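# Place one tray bottle upright in the crate's empty slot

## Task

Take one of the three bottles off the tray and set it upright in the single open slot of the crate; the remaining two bottles must still be standing on the tray, and neither the crate nor the tray may end up tipped or shifted from where it was, or the task counts as failed.

## Robot and tools

Robot: two Doosan M1013 six-joint arms, each carrying a Robotiq 140 two-finger gripper. left_arm's fingers are rigid. right_arm's fingers can hinge: a part held near the palm may be pulled in, held loosely or squeezed too hard, and fingertips pushed tip-first onto a surface fold easily, so that arm can pass a surface almost silently and then miss its next grip. Grip with the outer quarter of the pads for predictable force. Base roots in the scene frame: left_arm (-0.005, +0.460, +0.002) m, right_arm (-0.047, -0.711, +0.002) m, both turned slightly about z.

Frame: all hand positions, orientations, velocities and targets are in the scene frame. Origin at table-top height, halfway between the nominal bases; +z up, +x away from the robot over the table, +y toward left_arm. Arm names do not match image sides. end_effector_position is the point between closed pads; fingertips reach about 33 mm past it when the gap is 40 mm or less, about 9 mm when fully open. Fingers point along the gripper's +z and close along its y. Reported hand poses may be off by a few centimetres, more at long reach.

A row (used by execute_actions and move) is one flat list of 18 numbers covering both arms: left_arm's 9, then right_arm's 9. Each arm's 9 are six absolute joint target angles in radians, ordered wrist pitch, wrist roll, elbow, forearm roll, shoulder, waist, followed by gripper position, force_limit, speed, each from -1 to 1. Joint signs for shoulder, forearm roll and wrist roll are flipped relative to the URDF everywhere (sending and reading). Ranges: elbow -2.792 to 2.792, all others -6.283 to 6.283; targets well beyond an end are refused. Gripper position is an absolute opening: +1 is 140 mm open, pads touch near -0.8, -1 closes until blocked. force_limit sets squeeze (about 14 N at -1, 40 N at 0, 58 N at +1 for a slow close; faster closes grip much harder). speed is finger speed, about 30, 140, 250 mm/s at -1, 0, +1. Both default to +1. Always resend an idle arm's current joint targets and its previous gripper numbers; a 0 is itself a command.

Tools:
- execute_actions(actions, cameras): actions is a list of actions; each action is up to 15 rows, one per 1/30 s step, and a short action repeats its last row to fill 15 steps (0.5 s). Joints track targets only within a limited lead and speed, so far targets need several actions. An empty actions list returns full state and all camera images.
- move(target, speed, blend, stop_force, zero, blocking, cameras): joint-space path to one row or a list of up to 15 rows (10 s total budget). speed is rad/s for the joint travelling farthest, 0.01 to 3.92, default 0.5; can be one per target. blend in rad rounds corners in a list; 0 stops at each. stop_force, 10 to 80 N, ends an arm's path when it senses that much extra push; use a low speed for touching, omit it when moving off a contact, and give all list rows identical gripper numbers. zero (default true) re-zeros the force reading first. blocking=false returns after about 0.5 s while motion continues; a new move replaces it. Paths ignore obstacles and the other arm. The result adds a 'move:' line: done, off_target, moving, held or fault, plus limits=held if steps were withheld.
- wait(seconds 0 to 10, cameras): let time run, holding commands.
- stop(cameras): brake the running move.
- zoom_image(camera, region [x0,y0,x1,y1] in pixels, at most 504 by 504): closer view of the latest image from that camera.
- clear_fault(arm: left_arm or right_arm): clear a reported torque or force fault.
- read_manual(section): licence texts only.
- finished_scene(scene 1 or 2): ends the scene; make no other call after it.
Cameras: cam_head_left, cam_head_right, cam_high, cam_low, cam_left_wrist, cam_right_wrist, all 672x504; 'all' requests every one.

Result lines: Joint positions, Joint velocities and Joint targets per arm in the joint order above; Tool commands; end_effector position (m), quat_wxyz, velocities; object_status (0 moving, 1 blocked while opening, 2 blocked while closing, i.e. likely holding, 3 reached position or pads met); position_measured in counts (3 open, 139 about 60 mm, 200 about 20 mm, 230 pads touching); Joint torques and External joint torques (positive toward larger joint numbers); Flange force along gripper axes, including held weight; Wrist depth as 7x7 cells of distance in mm; step readings; 'joint sent to its limit' and 'joint command not followed' (clearance check between arms).

To grip: open, descend around the bottle, send position -1, confirm object_status 2. To grip harder, raise force_limit and change position to -0.98. To loosen, open and reclose slowly.

Avoid: dropping or releasing a moving bottle, knocking over the other bottles, tilting or shoving the crate or tray, anything falling or left off the table, hard hits, pressing past firm contact (arms are stiff and fault easily), arm-to-arm contact or closing a gripper on the other's fingers, large twist or leverage on a gripper. A fault stops an arm: torque over the joint limits (elbow 152, wrist joints 42.7 N m) or 144 N outside force; clear it with clear_fault, releasing any grip that pins the arm first. Holding loads or stretched poses heats motors; MOTOR HOT warns of an over-temperature stop lasting 30 to 60 s. Loose objects may occasionally be nudged by outside pushes.

Each tool is called after "Emit:" by a JSON object that holds its "op" and its "data", one argument or row to a line.

## Session

Emit:
{"op": "execute_actions", "data": {
  "actions": []
}}

Scene clock: 0.00 s.
left_arm: end_effector_position=(+0.7761, +0.1861, +0.1696) position_measured=3 object_status=3 end_effector_quat_wxyz=(-0.044, -0.483, +0.861, -0.151) | right_arm: end_effector_position=(+0.5327, -0.4220, +0.1987) position_measured=3 object_status=3 end_effector_quat_wxyz=(+0.032, +0.534, -0.407, +0.741)
Joint names: [wrist pitch, wrist roll, elbow, forearm roll, shoulder, waist]
Joint positions: left_arm=[1.018 -3.576 1.548 0.327 -0.445 -0.228] | right_arm=[1.687 1.422 2.085 1.562 -0.599 0.953]
Joint velocities: within noise
Joint torques (N m): no reading
External joint torques (N m): no reading
Flange force (N): no reading
Wrist depth (mm): cam_left_wrist=[1255 329 - 141 172 164 200 / 1342 1359 - 181 177 262 259 / 1342 1286 - - 248 - - / 1412 138 1167 - - 136 121 / - 138 1199 - - - 104 / - 1403 1317 322 313 292 104 / - 1441 1325 1241 - 282 -] | cam_right_wrist=[2237 - - 2614 - - 2115 / - - - - - - - / 2259 - 3372 3421 - - 517 / 2195 134 - 2350 3323 565 131 / 100 125 - 2423 525 412 114 / - 2005 2041 510 410 333 284 / 1876 1939 1698 406 331 279 245]
Joint targets: left_arm=[1.018 -3.576 1.548 0.327 -0.445 -0.228] | right_arm=[1.687 1.422 2.085 1.562 -0.599 0.953]
Tool commands: left_gripper/position=+1.0 left_gripper/force_limit=+1.0 left_gripper/speed=+1.0 right_gripper/position=+1.0 right_gripper/force_limit=+1.0 right_gripper/speed=+1.0

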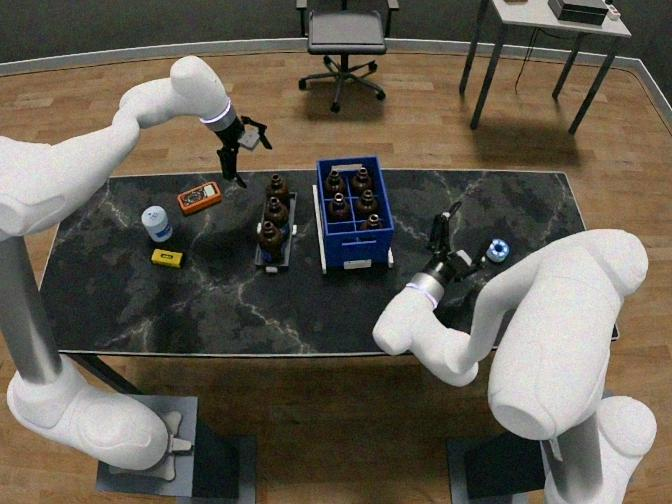

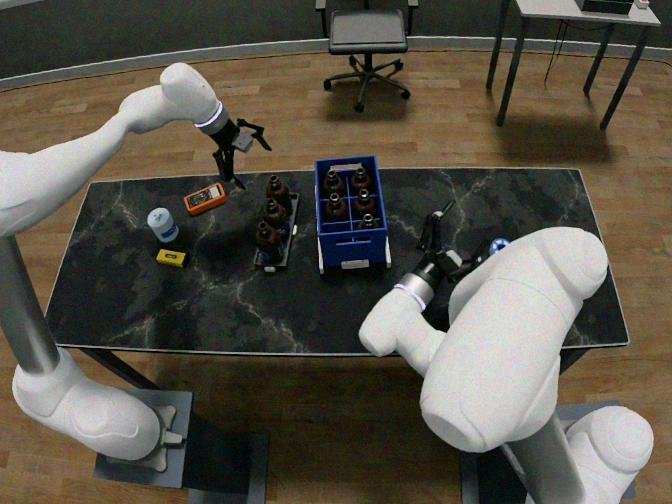

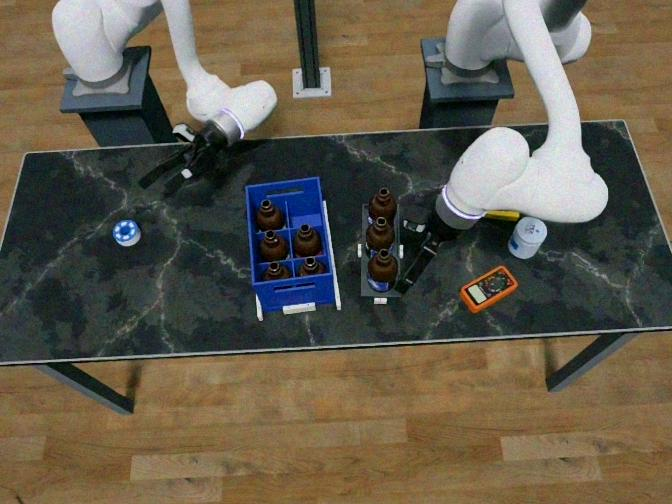

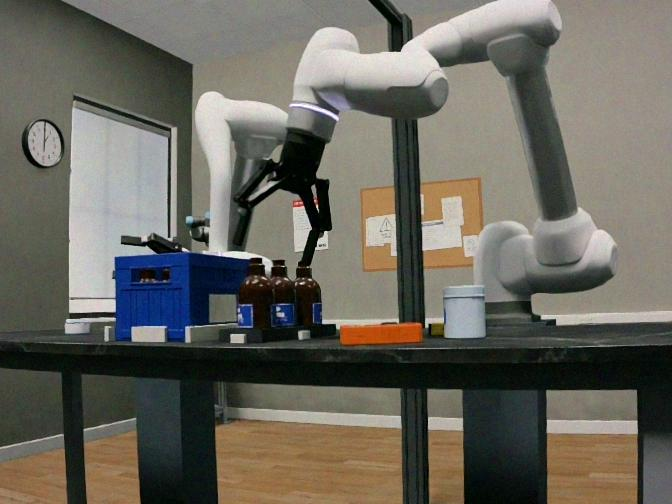

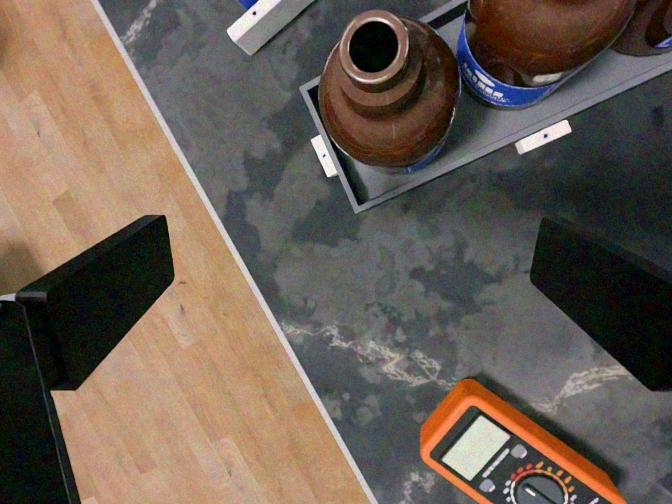

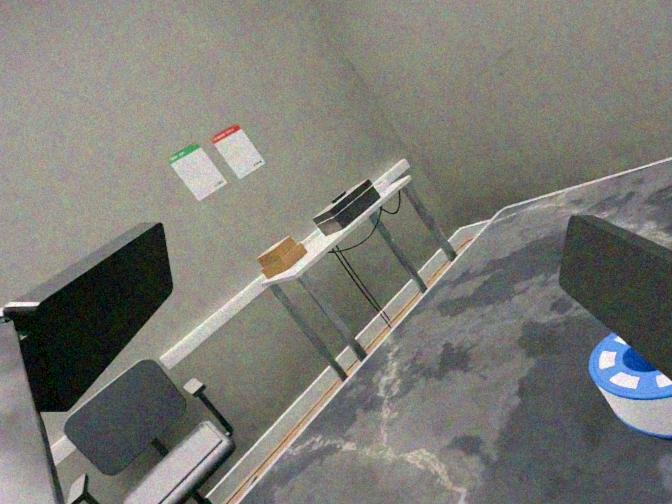

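Emit:
{"op": "zoom_image", "data": {
  "camera": "cam_high",
  "region": [220, 160, 440, 325]
}}

Emit:
{"op": "zoom_image", "data": {
  "camera": "cam_low",
  "region": [100, 230, 350, 360]
}}

Emit:
{"op": "zoom_image", "data": {
  "camera": "cam_head_left",
  "region": [230, 140, 410, 290]
}}

Emit:
{"op": "zoom_image", "data": {
  "camera": "cam_head_right",
  "region": [230, 140, 410, 290]
}}

Scaled by 2.291 from the camera's 672x504 image, which has a finer 960x720 frame.

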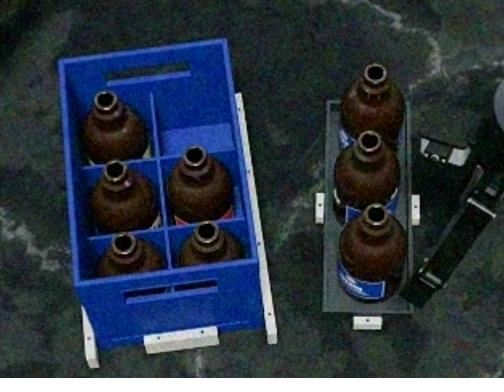

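Scaled by 2.016 from the camera's 672x504 image, which has a finer 960x720 frame.

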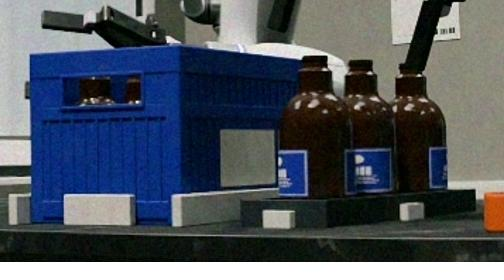

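Scaled by 2.800 from the camera's 672x504 image, which has a finer 960x720 frame.

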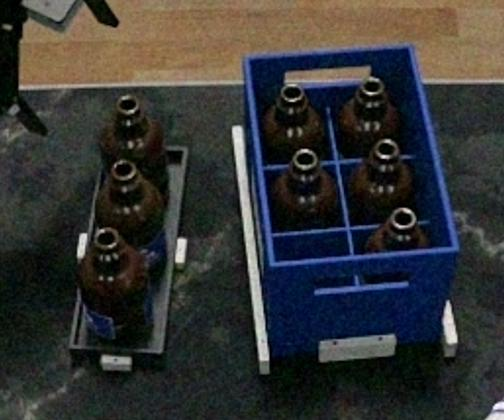

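Scaled by 2.800 from the camera's 672x504 image, which has a finer 960x720 frame.

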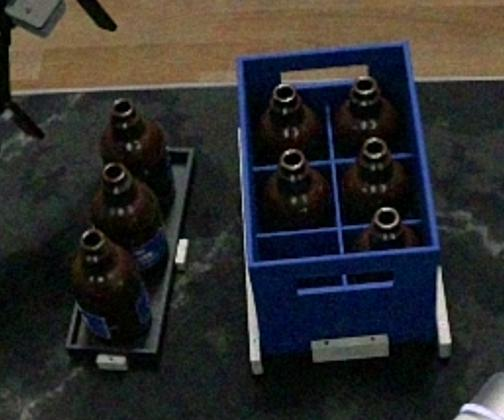

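Emit:
{"op": "move", "data": {
  "target": [
    [1.018, -3.576, 1.548, 0.327, -0.245, -0.228, -0.08, 0.0, 0.0, 1.687, 1.422, 2.085, 1.562, -0.599, 0.953, 1.0, 1.0, 1.0],
    [1.3312, -4.051, 1.6375, 0.0, -0.1729, -0.5412, -0.08, 0.0, 0.0, 1.687, 1.422, 2.085, 1.562, -0.599, 0.953, 1.0, 1.0, 1.0]
  ],
  "speed": 0.4,
  "blend": [0.05, 0],
  "cameras": ["cam_left_wrist", "cam_high", "cam_head_left", "cam_low"]
}}

Scene clock: 337.33 s.
left_arm: end_effector_position=(+0.5564, +0.1318, +0.3003) position_measured=139 object_status=3 end_effector_quat_wxyz=(+0.000, -0.040, +0.999, +0.000) | right_arm: end_effector_position=(+0.5328, -0.4218, +0.1986) position_measured=3 object_status=3 end_effector_quat_wxyz=(+0.031, +0.534, -0.407, +0.741)
Joint names: [wrist pitch, wrist roll, elbow, forearm roll, shoulder, waist]
Joint positions: left_arm=[1.331 -4.051 1.637 0 -0.173 -0.541] | right_arm=[1.687 1.422 2.085 1.562 -0.599 0.953]
Joint torques (N m): left_arm=[-0.39 -0.79 -41.97 -4.73 62 3.61] | right_arm=[2.69 0.57 -14.77 1.73 69.49 3.43]
External joint torques (N m): left_arm=[0.42 0.79 1.36 0.58 -3.86 -3.54] | right_arm=[-0.26 -0.54 0.09 -0.54 3.93 -3.43]
Flange force (N): left_arm=[1.1 -7.3 2.6] | right_arm=[6.2 0.3 6.1]
Wrist depth (mm): cam_left_wrist=[- - - 379 380 - - / 351 305 - 385 - - - / - - 380 310 - - - / 338 - 130 - 134 - - / - - - 358 - 76 - / - - - - - - - / - - - 1704 - - -] | cam_right_wrist=[2475 2585 2737 3579 - - - / - - 2769 3579 - - 2174 / - - 3877 2237 3231 - 536 / - 134 - 2908 2644 567 131 / 100 143 - 2350 519 413 114 / - 2023 2475 508 409 332 - / 1907 1923 1776 407 331 280 245]
Joint targets: left_arm=[1.331 -4.051 1.637 0.000 -0.173 -0.541] | right_arm=[1.687 1.422 2.085 1.562 -0.599 0.953]
move: done
camera_calibration:
cam_left_wrist: T_world_to_cam=[[-0.0917942, 0.995524, 0.0225083, -0.0850971], [0.933866, 0.0782191, 0.348964, -0.632203], [0.345641, 0.0530526, -0.936866, 0.22526], [0, 0, 0, 1]] pos_world=[0.504723, 0.122216, 0.43357]
Images, in order (width x height): cam_head_left 672x504, cam_high 672x504, cam_low 672x504, cam_left_wrist 672x504.

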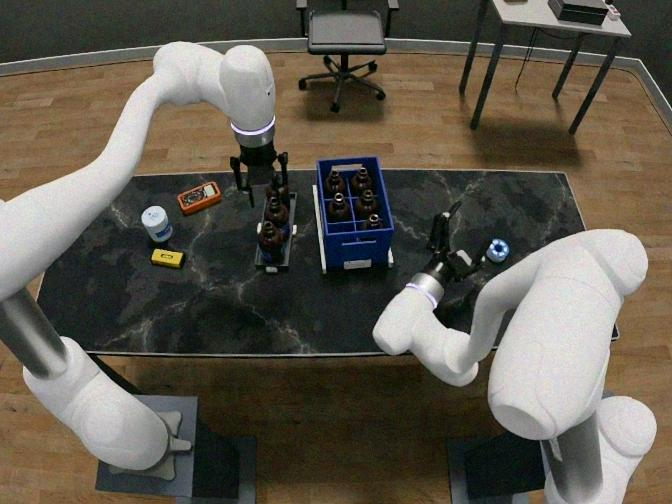

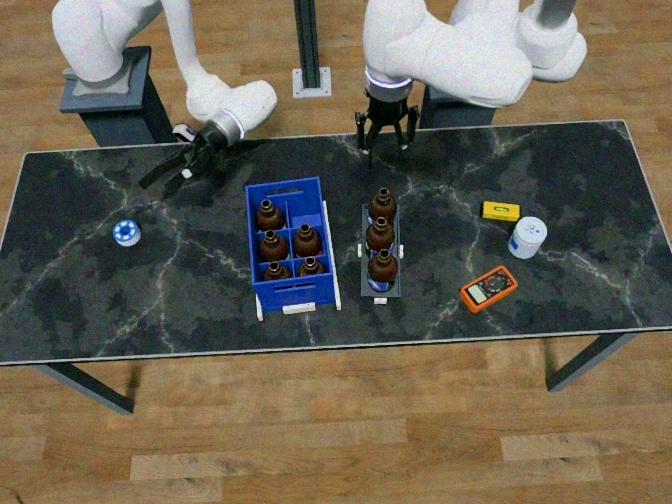

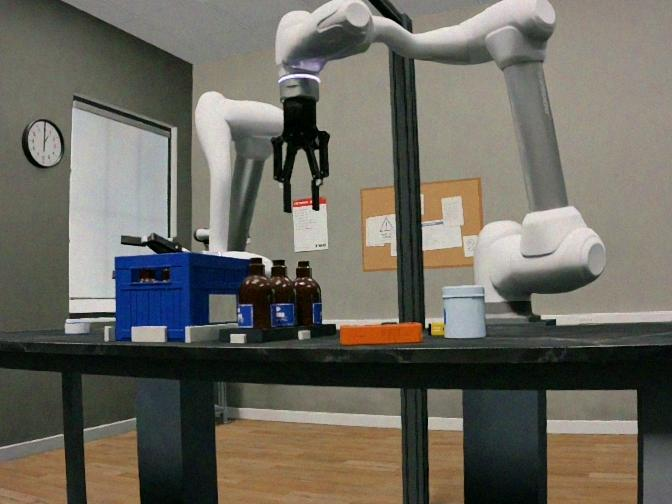

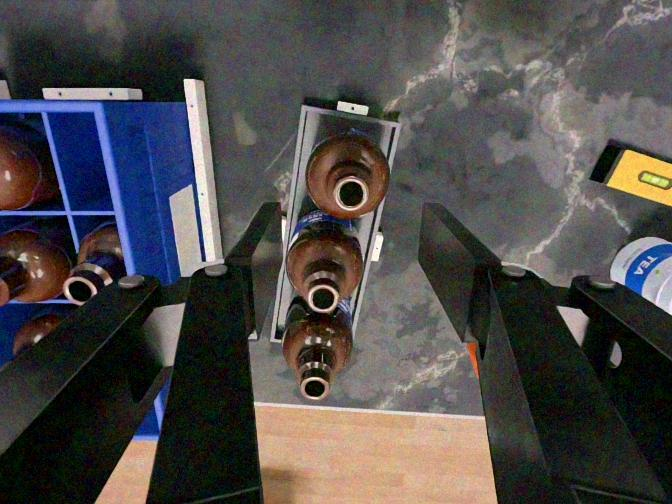

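Emit:
{"op": "zoom_image", "data": {
  "camera": "cam_left_wrist",
  "region": [200, 90, 520, 410]
}}

Emit:
{"op": "zoom_image", "data": {
  "camera": "cam_left_wrist",
  "region": [0, 60, 240, 300]
}}

Scaled by 1.575 from the camera's 672x504 image, which has a finer 960x720 frame.

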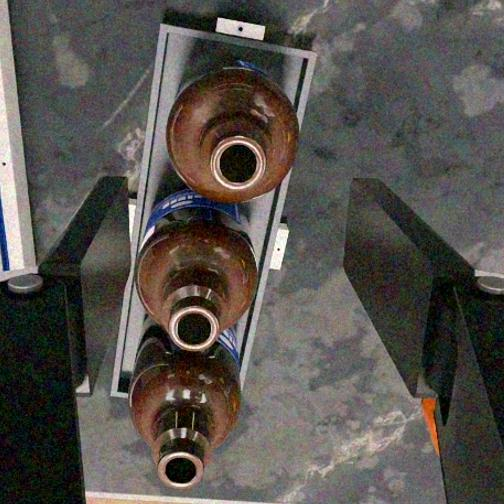

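Scaled by 2.100 from the camera's 672x504 image, which has a finer 960x720 frame.

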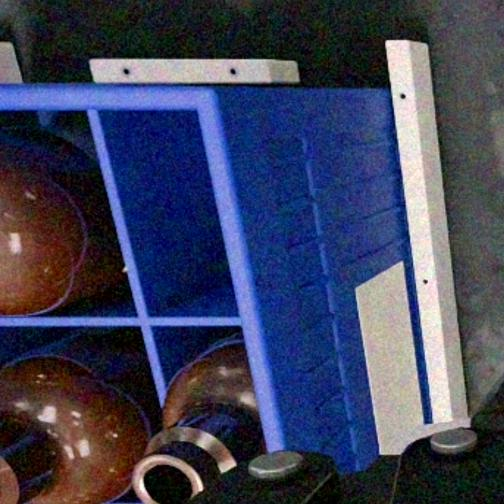

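Emit:
{"op": "execute_actions", "data": {
  "actions": [
    [[1.3312, -4.051, 1.6375, 0.0, -0.1729, -0.5412, -0.8, -1.0, 0.0, 1.687, 1.422, 2.085, 1.562, -0.599, 0.953, 1.0, 1.0, 1.0]],
    [[1.3312, -4.051, 1.6375, 0.0, -0.1729, -0.5412, -0.8, -1.0, 0.0, 1.687, 1.422, 2.085, 1.562, -0.599, 0.953, 1.0, 1.0, 1.0]]
  ],
  "cameras": ["cam_left_wrist"]
}}

Emit:
{"op": "zoom_image", "data": {
  "camera": "cam_left_wrist",
  "region": [240, 130, 460, 350]
}}

Scene clock: 411.13 s.
left_arm: end_effector_position=(+0.5563, +0.1318, +0.3003) position_measured=229 object_status=3 end_effector_quat_wxyz=(+0.000, -0.040, +0.999, +0.000) | right_arm: end_effector_position=(+0.5328, -0.4218, +0.1986) position_measured=3 object_status=3 end_effector_quat_wxyz=(+0.031, +0.534, -0.407, +0.741)
Joint names: [wrist pitch, wrist roll, elbow, forearm roll, shoulder, waist]
Joint positions: left_arm=[1.331 -4.051 1.638 0 -0.173 -0.541] | right_arm=[1.687 1.422 2.085 1.562 -0.599 0.953]
Joint torques (N m): left_arm=[-0.24 -0.67 -42 -4.54 61.4 2.35] | right_arm=[2.67 0.59 -14.71 1.7 69.58 3.76]
External joint torques (N m): left_arm=[0.27 0.67 1.16 0.37 -2.99 -2.29] | right_arm=[-0.23 -0.56 -0.01 -0.5 4.2 -3.8]
External joint torques at the end of the 1st action: left_arm=[0.36 0.64 1.14 0.38 -3.2 -2.06] | right_arm=[-0.24 -0.54 0.23 -0.54 3.77 -3.54]
Flange force (N): left_arm=[0.7 -5.1 2.3] | right_arm=[6.5 0.1 6.8]
Flange force at the end of the 1st action (N): left_arm=[0.1 -5.0 2.2] | right_arm=[6.0 0.6 6.3]
Wrist depth (mm): cam_left_wrist=[373 - - - - - 384 / - - - - - - - / - - - 303 - - 415 / - 313 421 108 95 - - / 364 - - 81 - - - / - - - - - - - / - - - - - - -] | cam_right_wrist=[- - 3579 - - - - / - 2614 - - - - - / - 2529 2475 - - - 523 / - 134 - 2945 2326 569 131 / 100 125 - 2475 514 412 114 / - 2023 - 514 409 334 282 / - 1907 1650 405 332 280 245]
Joint targets: left_arm=[1.331 -4.051 1.637 0.000 -0.173 -0.541] | right_arm=[1.687 1.422 2.085 1.562 -0.599 0.953]
Step readings (joint positions of left_arm | right_arm; steps 1 to 15: 1st action; 16 to 30: 2nd action):
0: [1.331 -4.051 1.637 0.000 -0.173 -0.541] | [1.687 1.422 2.085 1.562 -0.599 0.953]
1: [1.331 -4.051 1.638 0.000 -0.173 -0.541] | [1.687 1.422 2.085 1.562 -0.599 0.953]
2: [1.331 -4.051 1.637 0.000 -0.173 -0.541] | [1.687 1.422 2.085 1.562 -0.599 0.953]
4: [1.331 -4.051 1.638 0.000 -0.173 -0.541] | [1.687 1.422 2.085 1.562 -0.599 0.953]
8: [1.331 -4.051 1.638 0.000 -0.173 -0.541] | [1.687 1.422 2.085 1.562 -0.599 0.953]
15: [1.331 -4.051 1.638 0.000 -0.173 -0.541] | [1.687 1.422 2.085 1.562 -0.599 0.953]
16: [1.331 -4.051 1.638 0.000 -0.173 -0.541] | [1.687 1.422 2.085 1.562 -0.599 0.953]
17: [1.331 -4.051 1.638 0.000 -0.173 -0.541] | [1.687 1.422 2.085 1.562 -0.599 0.953]
19: [1.331 -4.051 1.638 0.000 -0.173 -0.541] | [1.687 1.422 2.085 1.562 -0.599 0.953]
23: [1.331 -4.051 1.638 0.000 -0.173 -0.541] | [1.687 1.422 2.085 1.562 -0.599 0.953]
30: [1.331 -4.051 1.638 0.000 -0.173 -0.541] | [1.687 1.422 2.085 1.562 -0.599 0.953]
camera_calibration:
cam_left_wrist: T_world_to_cam=[[-0.0917015, 0.995531, 0.0225439, -0.0850699], [0.933875, 0.0781199, 0.348963, -0.632094], [0.345642, 0.0530536, -0.936865, 0.225299], [0, 0, 0, 1]] pos_world=[0.504623, 0.122116, 0.43357]
Images, in order (width x height): cam_left_wrist 672x504.

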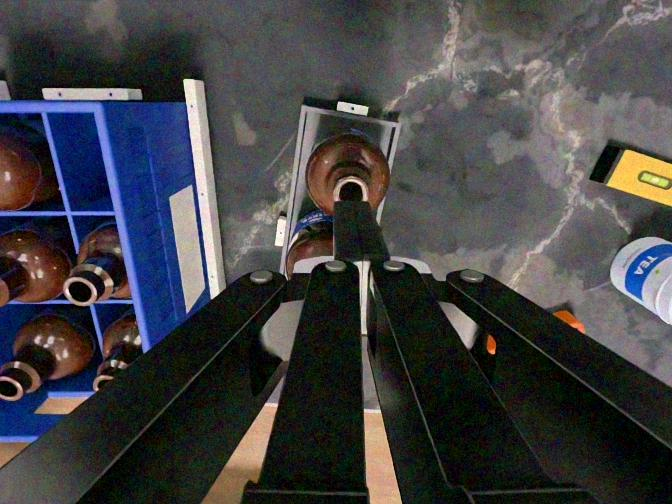

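Scaled by 2.291 from the camera's 672x504 image, which has a finer 960x720 frame.

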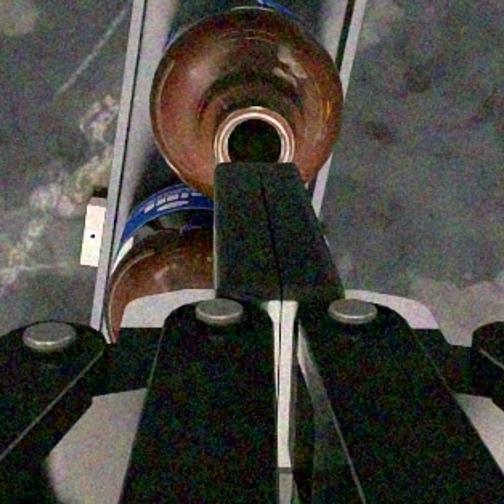

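Emit:
{"op": "execute_actions", "data": {
  "actions": [],
  "cameras": ["cam_low"]
}}

Emit:
{"op": "zoom_image", "data": {
  "camera": "cam_low",
  "region": [220, 180, 350, 360]
}}

Scene clock: 453.27 s.
left_arm: end_effector_position=(+0.5563, +0.1318, +0.3003) position_measured=229 object_status=3 end_effector_quat_wxyz=(+0.000, -0.040, +0.999, +0.000) | right_arm: end_effector_position=(+0.5328, -0.4218, +0.1986) position_measured=3 object_status=3 end_effector_quat_wxyz=(+0.031, +0.534, -0.407, +0.741)
Joint names: [wrist pitch, wrist roll, elbow, forearm roll, shoulder, waist]
Joint positions: left_arm=[1.331 -4.051 1.638 0 -0.173 -0.541] | right_arm=[1.687 1.422 2.085 1.562 -0.599 0.953]
Joint velocities: within noise
Joint torques (N m): left_arm=[-0.25 -0.69 -42.04 -4.59 61.55 2.25] | right_arm=[2.67 0.57 -14.79 1.75 69.57 3.53]
External joint torques (N m): left_arm=[0.26 0.69 1.23 0.42 -3.39 -2.31] | right_arm=[-0.23 -0.54 0.07 -0.55 4.15 -3.68]
Flange force (N): left_arm=[0.3 -5.4 2.5] | right_arm=[6.5 0.2 6.6]
Wrist depth (mm): cam_left_wrist=[- 378 - - 396 - - / - - - - - - - / - 341 - 306 427 441 - / - - - 108 97 459 - / 366 - - 81 - - - / - - - - - - - / - - - - - - -] | cam_right_wrist=[2556 3635 2803 2475 2398 - 2134 / - - - 3372 2585 - - / 2423 2281 2614 1790 3472 - 532 / - 134 - 2475 2041 484 125 / 100 134 - 2077 523 411 114 / 1939 2023 2501 512 411 334 279 / 1923 1907 1776 403 333 279 245]
Joint targets: left_arm=[1.331 -4.051 1.637 0.000 -0.173 -0.541] | right_arm=[1.687 1.422 2.085 1.562 -0.599 0.953]
Tool commands: left_gripper/position=-0.8 left_gripper/force_limit=-1.0 left_gripper/speed=+0.0 right_gripper/position=+1.0 right_gripper/force_limit=+1.0 right_gripper/speed=+1.0
Images, in order (width x height): cam_low 672x504.

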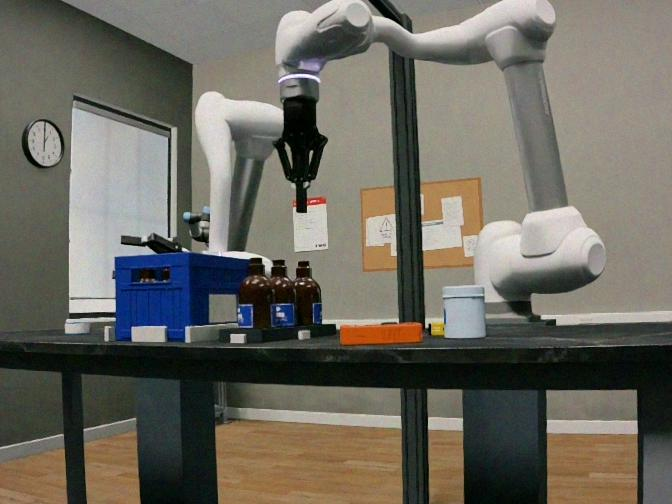

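Scaled by 2.800 from the camera's 672x504 image, which has a finer 960x720 frame.

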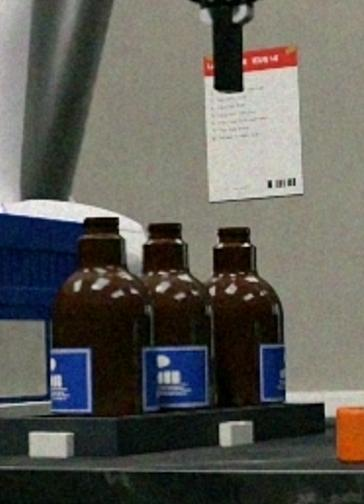

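Emit:
{"op": "move", "data": {
  "target": [1.1720, -4.0576, 1.7474, 0.0, -0.2222, -0.5348, -0.08, 0.0, 0.0, 1.687, 1.422, 2.085, 1.562, -0.599, 0.953, 1.0, 1.0, 1.0],
  "speed": 0.2,
  "cameras": ["cam_left_wrist", "cam_low"]
}}

Emit:
{"op": "zoom_image", "data": {
  "camera": "cam_left_wrist",
  "region": [200, 90, 520, 410]
}}

Emit:
{"op": "zoom_image", "data": {
  "camera": "cam_low",
  "region": [220, 180, 350, 360]
}}

Scene clock: 529.23 s.
left_arm: end_effector_position=(+0.5602, +0.1342, +0.2099) position_measured=139 object_status=3 end_effector_quat_wxyz=(+0.000, -0.040, +0.999, +0.000) | right_arm: end_effector_position=(+0.5328, -0.4218, +0.1986) position_measured=3 object_status=3 end_effector_quat_wxyz=(+0.031, +0.534, -0.407, +0.741)
Joint names: [wrist pitch, wrist roll, elbow, forearm roll, shoulder, waist]
Joint positions: left_arm=[1.172 -4.058 1.747 0 -0.222 -0.535] | right_arm=[1.687 1.422 2.085 1.562 -0.599 0.953]
Joint torques (N m): left_arm=[-0.28 -0.69 -40.02 -4.41 64.04 1.96] | right_arm=[2.69 0.6 -14.82 1.77 69.65 3.35]
External joint torques (N m): left_arm=[0.31 0.69 1.46 0.46 -2.81 -1.79] | right_arm=[-0.25 -0.57 0.07 -0.57 4.13 -3.39]
Flange force (N): left_arm=[1.0 -3.9 2.9] | right_arm=[6.5 0.3 6.0]
Wrist depth (mm): cam_left_wrist=[- - - - - 291 306 / - 294 - - - - - / - 305 - 221 237 - - / - 299 130 253 135 - - / - - - 236 - 76 - / - - - - - - - / - - - 1567 - - -] | cam_right_wrist=[2501 - 2983 - - - - / - 2705 2872 - - - 2174 / - - 3061 - 2872 - 511 / - 133 1817 2872 2872 565 131 / 100 125 2803 2674 518 412 114 / - 2059 2259 498 410 335 265 / 1876 1876 1790 407 331 280 245]
Joint targets: left_arm=[1.172 -4.058 1.747 0.000 -0.222 -0.535] | right_arm=[1.687 1.422 2.085 1.562 -0.599 0.953]
move: done
camera_calibration:
cam_left_wrist: T_world_to_cam=[[-0.0914797, 0.995552, 0.0225132, -0.0852703], [0.933863, 0.077918, 0.349041, -0.604416], [0.345734, 0.0529544, -0.936837, 0.139175], [0, 0, 0, 1]] pos_world=[0.508524, 0.124616, 0.34327]
Images, in order (width x height): cam_low 672x504, cam_left_wrist 672x504.

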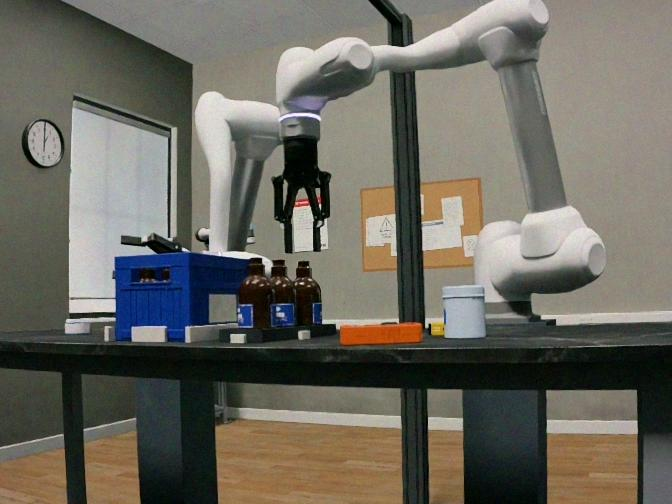

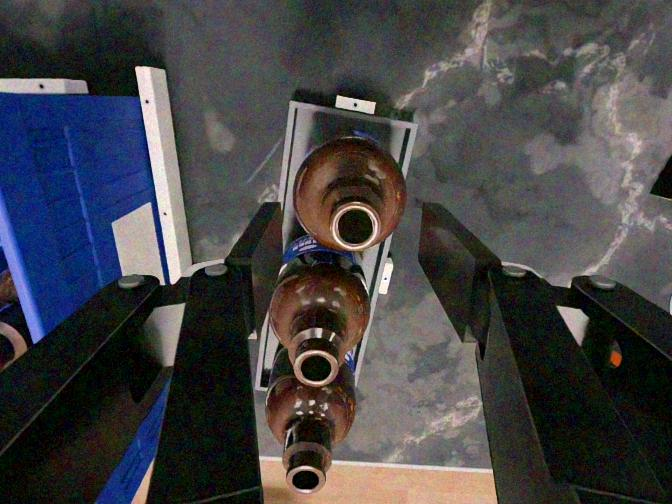

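Scaled by 1.575 from the camera's 672x504 image, which has a finer 960x720 frame.

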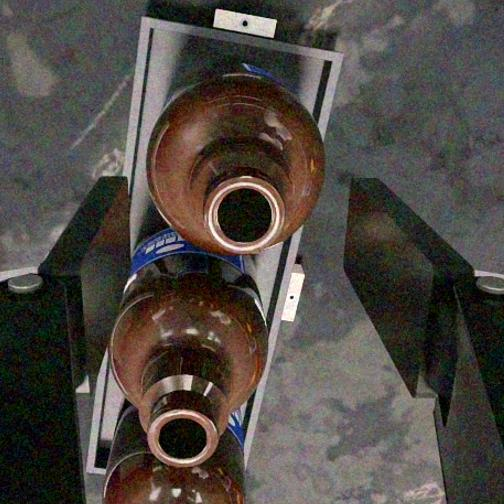

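Scaled by 2.800 from the camera's 672x504 image, which has a finer 960x720 frame.

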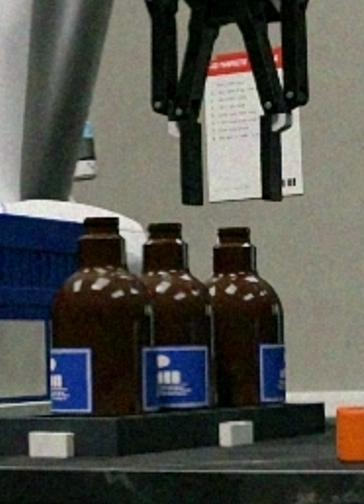

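Emit:
{"op": "move", "data": {
  "target": [1.0929, -4.0629, 1.7934, 0.0, -0.2553, -0.5295, -0.08, 0.0, 0.0, 1.687, 1.422, 2.085, 1.562, -0.599, 0.953, 1.0, 1.0, 1.0],
  "speed": 0.08,
  "cameras": ["cam_left_wrist", "cam_low"]
}}

Emit:
{"op": "zoom_image", "data": {
  "camera": "cam_left_wrist",
  "region": [200, 90, 520, 410]
}}

Emit:
{"op": "zoom_image", "data": {
  "camera": "cam_low",
  "region": [220, 180, 350, 360]
}}

Scene clock: 575.47 s.
left_arm: end_effector_position=(+0.5629, +0.1366, +0.1651) position_measured=139 object_status=3 end_effector_quat_wxyz=(+0.000, -0.040, +0.999, +0.000) | right_arm: end_effector_position=(+0.5328, -0.4218, +0.1986) position_measured=3 object_status=3 end_effector_quat_wxyz=(+0.031, +0.534, -0.407, +0.741)
Joint names: [wrist pitch, wrist roll, elbow, forearm roll, shoulder, waist]
Joint positions: left_arm=[1.093 -4.063 1.793 0 -0.255 -0.53] | right_arm=[1.687 1.422 2.085 1.562 -0.599 0.953]
Joint torques (N m): left_arm=[-0.29 -0.71 -38.55 -4.18 65.94 2.02] | right_arm=[2.67 0.59 -14.89 1.72 69.55 3.47]
External joint torques (N m): left_arm=[0.31 0.71 1.23 0.37 -2.78 -1.99] | right_arm=[-0.23 -0.56 0.13 -0.51 4.22 -3.65]
Flange force (N): left_arm=[1.0 -4.3 2.8] | right_arm=[6.7 0.3 6.6]
Wrist depth (mm): cam_left_wrist=[252 - - - 255 - 259 / - 260 - - - - - / - - - 179 185 - - / 212 264 130 152 149 - - / - - 209 210 - 76 - / - - - 182 - - - / - - - 230 - - -] | cam_right_wrist=[2303 2983 3061 - - - - / 2303 - - 3372 - - - / - - - 2096 3021 2585 493 / - 134 - 1955 2644 529 131 / 100 125 3372 3144 525 414 114 / - 2023 2614 523 410 333 273 / 1891 1891 1711 408 320 280 246]
Joint targets: left_arm=[1.093 -4.063 1.793 0.000 -0.255 -0.529] | right_arm=[1.687 1.422 2.085 1.562 -0.599 0.953]
move: done
camera_calibration:
cam_left_wrist: T_world_to_cam=[[-0.0914808, 0.995552, 0.0225221, -0.0864039], [0.933895, 0.0779208, 0.348953, -0.591444], [0.345646, 0.0529558, -0.936869, 0.0961048], [0, 0, 0, 1]] pos_world=[0.511224, 0.127016, 0.29837]
Images, in order (width x height): cam_low 672x504, cam_left_wrist 672x504.

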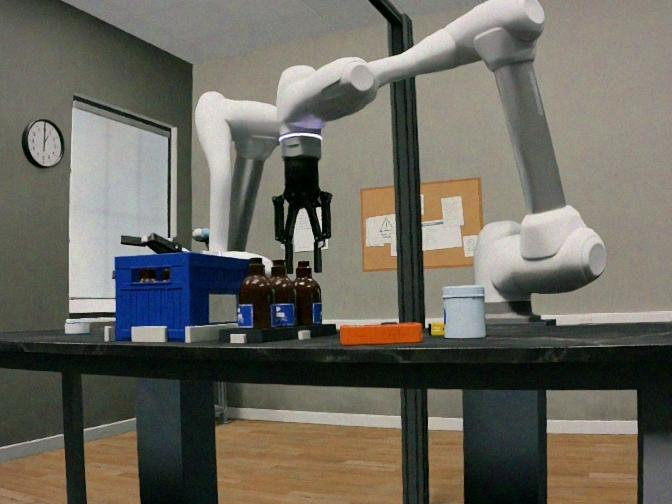

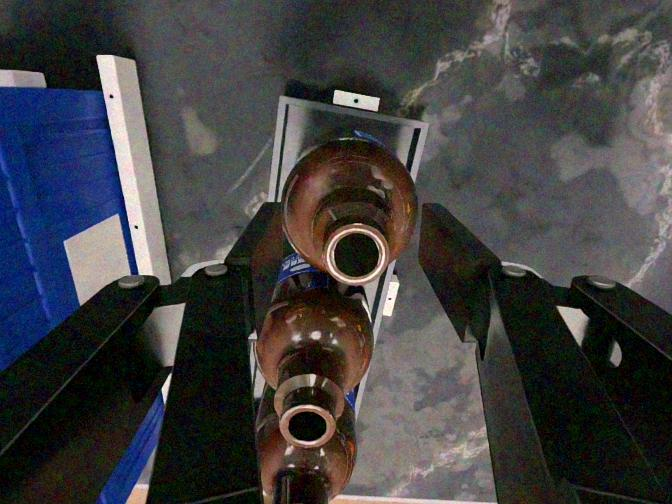

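Scaled by 1.575 from the camera's 672x504 image, which has a finer 960x720 frame.

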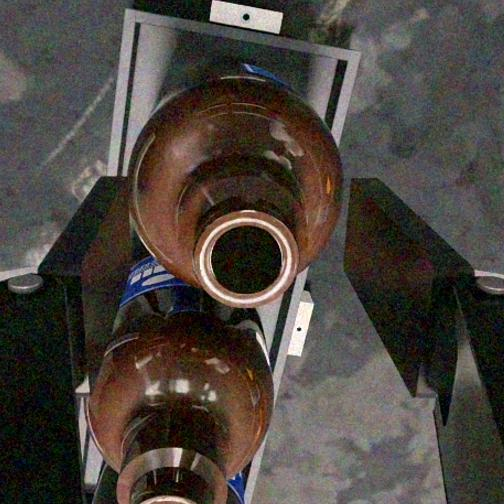

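Scaled by 2.800 from the camera's 672x504 image, which has a finer 960x720 frame.

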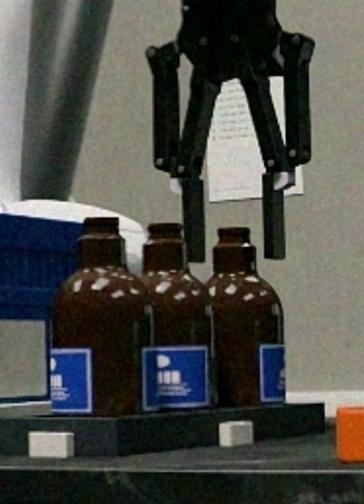

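Emit:
{"op": "move", "data": {
  "target": [1.0858, -4.0629, 1.7974, 0.0, -0.2584, -0.5295, -0.08, 0.0, 0.0, 1.687, 1.422, 2.085, 1.562, -0.599, 0.953, 1.0, 1.0, 1.0],
  "speed": 0.05
}}

Emit:
{"op": "execute_actions", "data": {
  "actions": [
    [[1.0858, -4.0629, 1.7974, 0.0, -0.2584, -0.5295, -1.0, 0.0, -1.0, 1.687, 1.422, 2.085, 1.562, -0.599, 0.953, 1.0, 1.0, 1.0]],
    [[1.0858, -4.0629, 1.7974, 0.0, -0.2584, -0.5295, -1.0, 0.0, -1.0, 1.687, 1.422, 2.085, 1.562, -0.599, 0.953, 1.0, 1.0, 1.0]],
    [[1.0858, -4.0629, 1.7974, 0.0, -0.2584, -0.5295, -1.0, 0.0, -1.0, 1.687, 1.422, 2.085, 1.562, -0.599, 0.953, 1.0, 1.0, 1.0]]
  ],
  "cameras": ["cam_left_wrist", "cam_low"]
}}

Emit:
{"op": "zoom_image", "data": {
  "camera": "cam_left_wrist",
  "region": [200, 90, 520, 410]
}}

Emit:
{"op": "zoom_image", "data": {
  "camera": "cam_low",
  "region": [220, 180, 350, 360]
}}

Scene clock: 606.97 s.
left_arm: end_effector_position=(+0.5629, +0.1366, +0.1610) position_measured=139 object_status=3 end_effector_quat_wxyz=(+0.000, -0.040, +0.999, +0.000) | right_arm: end_effector_position=(+0.5328, -0.4218, +0.1986) position_measured=3 object_status=3 end_effector_quat_wxyz=(+0.031, +0.534, -0.407, +0.741)
Joint names: [wrist pitch, wrist roll, elbow, forearm roll, shoulder, waist]
Joint positions: left_arm=[1.086 -4.063 1.797 0 -0.258 -0.529] | right_arm=[1.687 1.422 2.085 1.562 -0.599 0.953]
Joint torques (N m): left_arm=[-0.21 -0.62 -38.19 -4.16 66.76 2.16] | right_arm=[2.7 0.59 -14.81 1.67 69.6 3.54]
External joint torques (N m): left_arm=[0.23 0.62 0.91 0.35 -3.05 -2.21] | right_arm=[-0.27 -0.56 0.16 -0.49 3.73 -3.79]
Flange force (N): left_arm=[0.3 -5.0 2.9] | right_arm=[5.8 0.5 6.8]
Wrist depth (mm): cam_left_wrist=[- - 247 257 255 260 254 / - 251 - 250 268 275 - / - 269 - 175 179 284 - / 212 276 130 146 149 310 305 / - - 202 208 - 76 - / - - - 187 - - - / - - - - - - -] | cam_right_wrist=[2803 - - - - - - / - - - - - - 2423 / - - 2529 - - - 524 / - 134 - 2174 3277 566 131 / 100 134 3323 2983 529 434 114 / - 2005 2945 520 410 326 277 / 1817 1939 1762 407 330 280 245]
Joint targets: left_arm=[1.086 -4.063 1.797 0.000 -0.258 -0.529] | right_arm=[1.687 1.422 2.085 1.562 -0.599 0.953]
move: done

Scene clock: 608.67 s.
left_arm: end_effector_position=(+0.5629, +0.1366, +0.1610) position_measured=182 object_status=2 end_effector_quat_wxyz=(+0.000, -0.040, +0.999, +0.000) | right_arm: end_effector_position=(+0.5328, -0.4218, +0.1986) position_measured=3 object_status=3 end_effector_quat_wxyz=(+0.031, +0.534, -0.407, +0.741)
Joint names: [wrist pitch, wrist roll, elbow, forearm roll, shoulder, waist]
Joint positions: left_arm=[1.086 -4.063 1.797 0 -0.258 -0.529] | right_arm=[1.687 1.422 2.085 1.562 -0.599 0.953]
Joint torques (N m): left_arm=[-1.11 -0.69 -34.23 -3.39 59.55 0.29] | right_arm=[2.69 0.6 -14.71 1.75 69.56 3.49]
External joint torques (N m): left_arm=[1.14 0.69 -3.04 -0.42 4.1 -0.19] | right_arm=[-0.26 -0.57 0.05 -0.56 3.96 -3.69]
External joint torques at the end of the 1st action: left_arm=[0.25 0.67 1.32 0.42 -3.66 -2.16] | right_arm=[-0.25 -0.58 0.05 -0.53 3.89 -3.63]
External joint torques at the end of the 2nd action: left_arm=[0.9 0.68 -0.97 -0.24 0.62 -0.67] | right_arm=[-0.23 -0.57 0.07 -0.54 3.95 -3.25]
Flange force (N): left_arm=[0.5 -1.3 -8.2] | right_arm=[6.1 0.3 6.5]
Flange force at the end of the 1st action (N): left_arm=[0.2 -5.1 3.7] | right_arm=[6.0 0.3 6.4]
Flange force at the end of the 2nd action (N): left_arm=[0.1 -2.4 -3.1] | right_arm=[6.2 0.3 5.8]
Wrist depth (mm): cam_left_wrist=[- 255 253 - - 260 252 / - 265 - - - - - / - 265 298 173 - 294 - / - 272 - 142 114 - - / - - - 206 - 76 - / - - - 188 - - - / - - - 239 - - -] | cam_right_wrist=[- - - - - - - / - - 2908 - - - 2134 / 2154 - 2908 - - - 529 / - 134 - 1907 3277 540 131 / 100 125 2945 3061 526 398 114 / - 2077 2644 520 408 336 - / 1907 1955 1876 402 331 295 241]
Joint targets: left_arm=[1.086 -4.063 1.797 0.000 -0.258 -0.529] | right_arm=[1.687 1.422 2.085 1.562 -0.599 0.953]
Step readings (joint positions of left_arm | right_arm; steps 1 to 15: 1st action; 16 to 30: 2nd action; 31 to 45: 3rd action):
0: [1.086 -4.063 1.797 0.000 -0.258 -0.529] | [1.687 1.422 2.085 1.562 -0.599 0.953]
1: [1.086 -4.063 1.797 0.000 -0.258 -0.529] | [1.687 1.422 2.085 1.562 -0.599 0.953]
2: [1.086 -4.063 1.797 0.000 -0.258 -0.529] | [1.687 1.422 2.085 1.562 -0.599 0.953]
4: [1.086 -4.063 1.797 0.000 -0.258 -0.529] | [1.687 1.422 2.085 1.562 -0.599 0.953]
8: [1.086 -4.063 1.797 0.000 -0.258 -0.529] | [1.687 1.422 2.085 1.562 -0.599 0.953]
15: [1.086 -4.063 1.797 0.000 -0.258 -0.529] | [1.687 1.422 2.085 1.562 -0.599 0.953]
16: [1.086 -4.063 1.797 0.000 -0.258 -0.529] | [1.687 1.422 2.085 1.562 -0.599 0.953]
17: [1.086 -4.063 1.797 0.000 -0.258 -0.529] | [1.687 1.422 2.085 1.562 -0.599 0.953]
19: [1.086 -4.063 1.797 0.000 -0.258 -0.529] | [1.687 1.422 2.085 1.562 -0.599 0.953]
23: [1.086 -4.063 1.797 0.000 -0.258 -0.529] | [1.687 1.422 2.085 1.562 -0.599 0.953]
30: [1.086 -4.063 1.797 0.000 -0.258 -0.529] | [1.687 1.422 2.085 1.562 -0.599 0.953]
31: [1.086 -4.063 1.797 0.000 -0.258 -0.529] | [1.687 1.422 2.085 1.562 -0.599 0.953]
32: [1.086 -4.063 1.797 0.000 -0.258 -0.529] | [1.687 1.422 2.085 1.562 -0.599 0.953]
34: [1.086 -4.063 1.797 0.000 -0.258 -0.529] | [1.687 1.422 2.085 1.562 -0.599 0.953]
38: [1.086 -4.063 1.797 0.000 -0.258 -0.529] | [1.687 1.422 2.085 1.562 -0.599 0.953]
45: [1.086 -4.063 1.797 0.000 -0.258 -0.529] | [1.687 1.422 2.085 1.562 -0.599 0.953]
camera_calibration:
cam_left_wrist: T_world_to_cam=[[-0.0914808, 0.995552, 0.0225221, -0.0863115], [0.933895, 0.0779208, 0.348953, -0.590013], [0.345646, 0.0529558, -0.936869, 0.0922637], [0, 0, 0, 1]] pos_world=[0.511224, 0.127016, 0.29427]
Images, in order (width x height): cam_low 672x504, cam_left_wrist 672x504.

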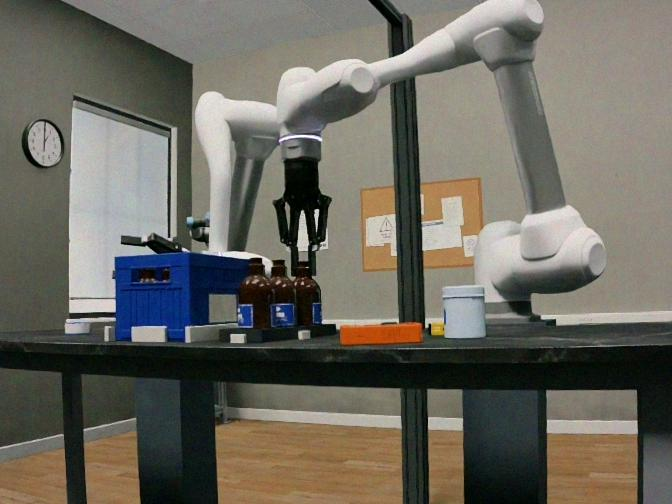

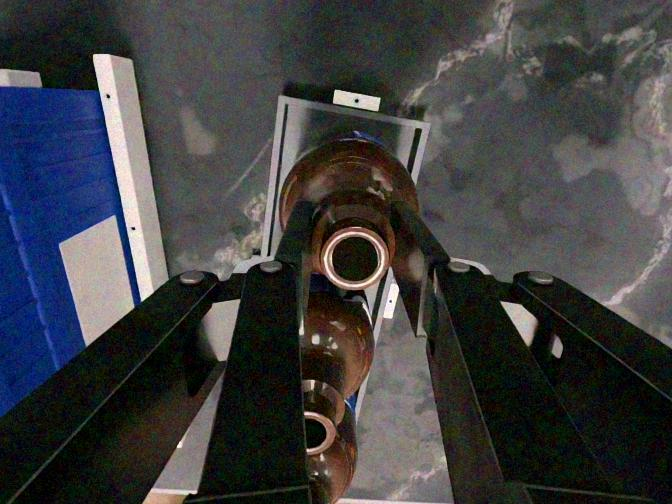

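Scaled by 1.575 from the camera's 672x504 image, which has a finer 960x720 frame.

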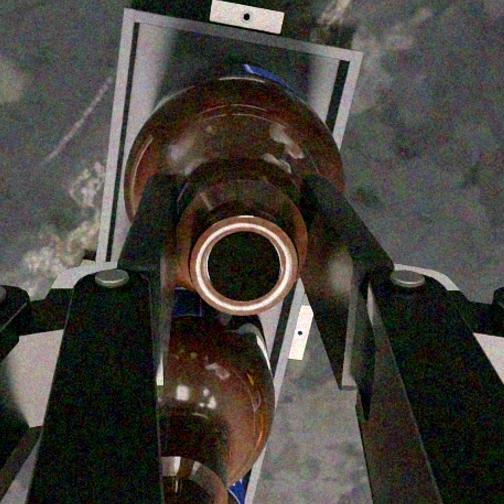

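Scaled by 2.800 from the camera's 672x504 image, which has a finer 960x720 frame.

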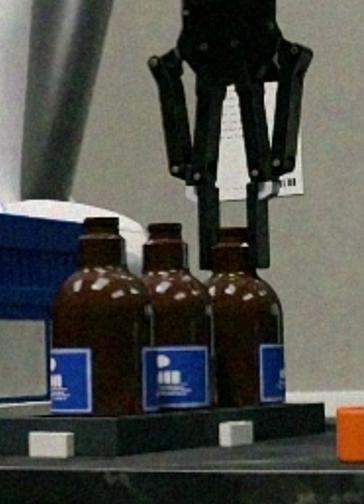

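Emit:
{"op": "move", "data": {
  "target": [
    [1.1553, -4.0629, 1.7560, 0.0, -0.2303, -0.5295, -1.0, 0.0, -1.0, 1.687, 1.422, 2.085, 1.562, -0.599, 0.953, 1.0, 1.0, 1.0],
    [1.2438, -4.0629, 1.6972, 0.0, -0.2007, -0.5295, -1.0, 0.0, -1.0, 1.687, 1.422, 2.085, 1.562, -0.599, 0.953, 1.0, 1.0, 1.0],
    [1.3497, -4.0629, 1.6176, 0.0, -0.1744, -0.5295, -1.0, 0.0, -1.0, 1.687, 1.422, 2.085, 1.562, -0.599, 0.953, 1.0, 1.0, 1.0],
    [1.4645, -4.0629, 1.5199, 0.0, -0.1572, -0.5295, -1.0, 0.0, -1.0, 1.687, 1.422, 2.085, 1.562, -0.599, 0.953, 1.0, 1.0, 1.0]
  ],
  "speed": [0.08, 0.15, 0.2, 0.2],
  "blend": [0.02, 0.02, 0.02, 0],
  "cameras": ["cam_left_wrist", "cam_low", "cam_head_left", "cam_high"]
}}

Emit:
{"op": "zoom_image", "data": {
  "camera": "cam_low",
  "region": [200, 130, 350, 360]
}}

Scene clock: 655.07 s.
left_arm: end_effector_position=(+0.5628, +0.1366, +0.3752) position_measured=182 object_status=2 end_effector_quat_wxyz=(+0.000, -0.040, +0.999, +0.000) | right_arm: end_effector_position=(+0.5328, -0.4218, +0.1986) position_measured=3 object_status=3 end_effector_quat_wxyz=(+0.031, +0.534, -0.407, +0.741)
Joint names: [wrist pitch, wrist roll, elbow, forearm roll, shoulder, waist]
Joint positions: left_arm=[1.464 -4.063 1.52 0 -0.157 -0.53] | right_arm=[1.687 1.422 2.085 1.562 -0.599 0.953]
Joint torques (N m): left_arm=[-0.24 -0.69 -44.21 -4.67 62.74 2.33] | right_arm=[2.68 0.58 -14.69 1.74 69.6 3.71]
External joint torques (N m): left_arm=[0.27 0.69 2.7 0.43 -5.16 -2.27] | right_arm=[-0.23 -0.55 0 -0.55 4.19 -3.94]
Flange force (N): left_arm=[0.0 -5.5 4.7] | right_arm=[6.4 0.1 7.0]
Wrist depth (mm): cam_left_wrist=[- - - - 438 - 446 / 401 431 - 453 471 - - / - 429 - 171 - - - / - - - 141 113 - - / - - - - - 76 - / - - - 1602 - - - / - - - 1731 - - -] | cam_right_wrist=[2945 2423 3061 3231 - 2374 - / 2303 - - 3277 - - - / 2398 - 3102 - - - 529 / - 134 2326 1939 2398 540 131 / 100 144 2803 2529 526 405 114 / 1891 2041 - 508 407 333 256 / 1861 1907 1749 418 331 280 245]
Joint targets: left_arm=[1.464 -4.063 1.520 0.000 -0.157 -0.529] | right_arm=[1.687 1.422 2.085 1.562 -0.599 0.953]
move: done
camera_calibration:
cam_left_wrist: T_world_to_cam=[[-0.0914725, 0.995553, 0.0225253, -0.0911417], [0.933896, 0.077912, 0.348953, -0.664758], [0.345646, 0.0529559, -0.936869, 0.292941], [0, 0, 0, 1]] pos_world=[0.511224, 0.127016, 0.50847]
Images, in order (width x height): cam_head_left 672x504, cam_high 672x504, cam_low 672x504, cam_left_wrist 672x504.

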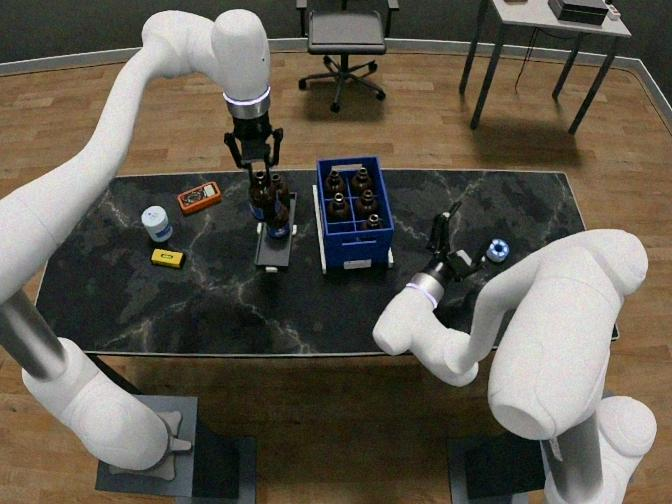

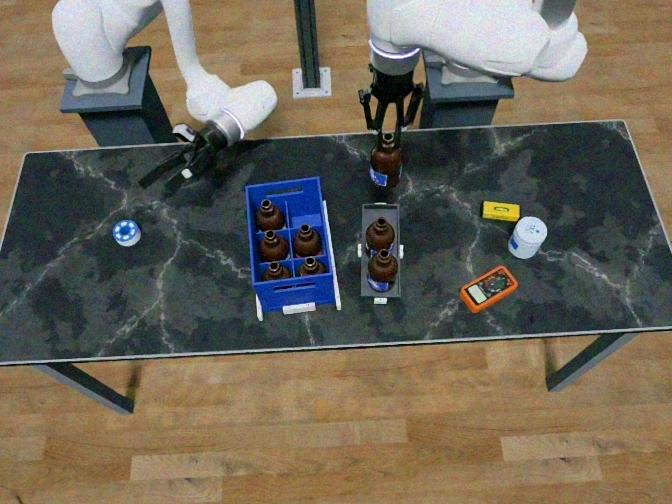

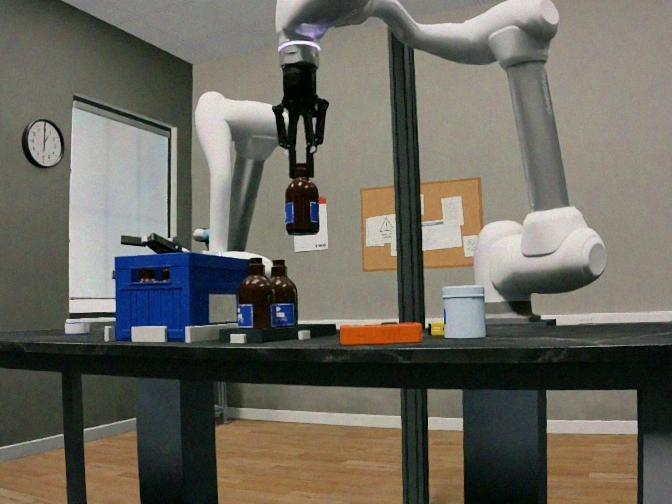

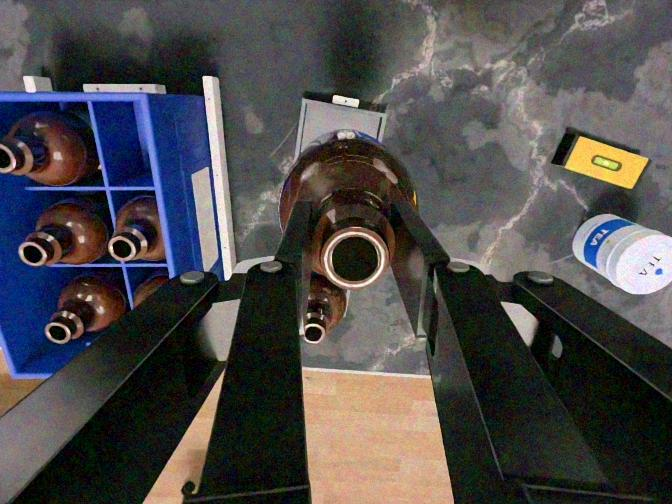

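Scaled by 2.191 from the camera's 672x504 image, which has a finer 960x720 frame.

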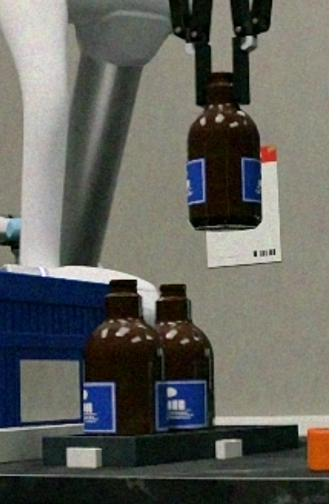

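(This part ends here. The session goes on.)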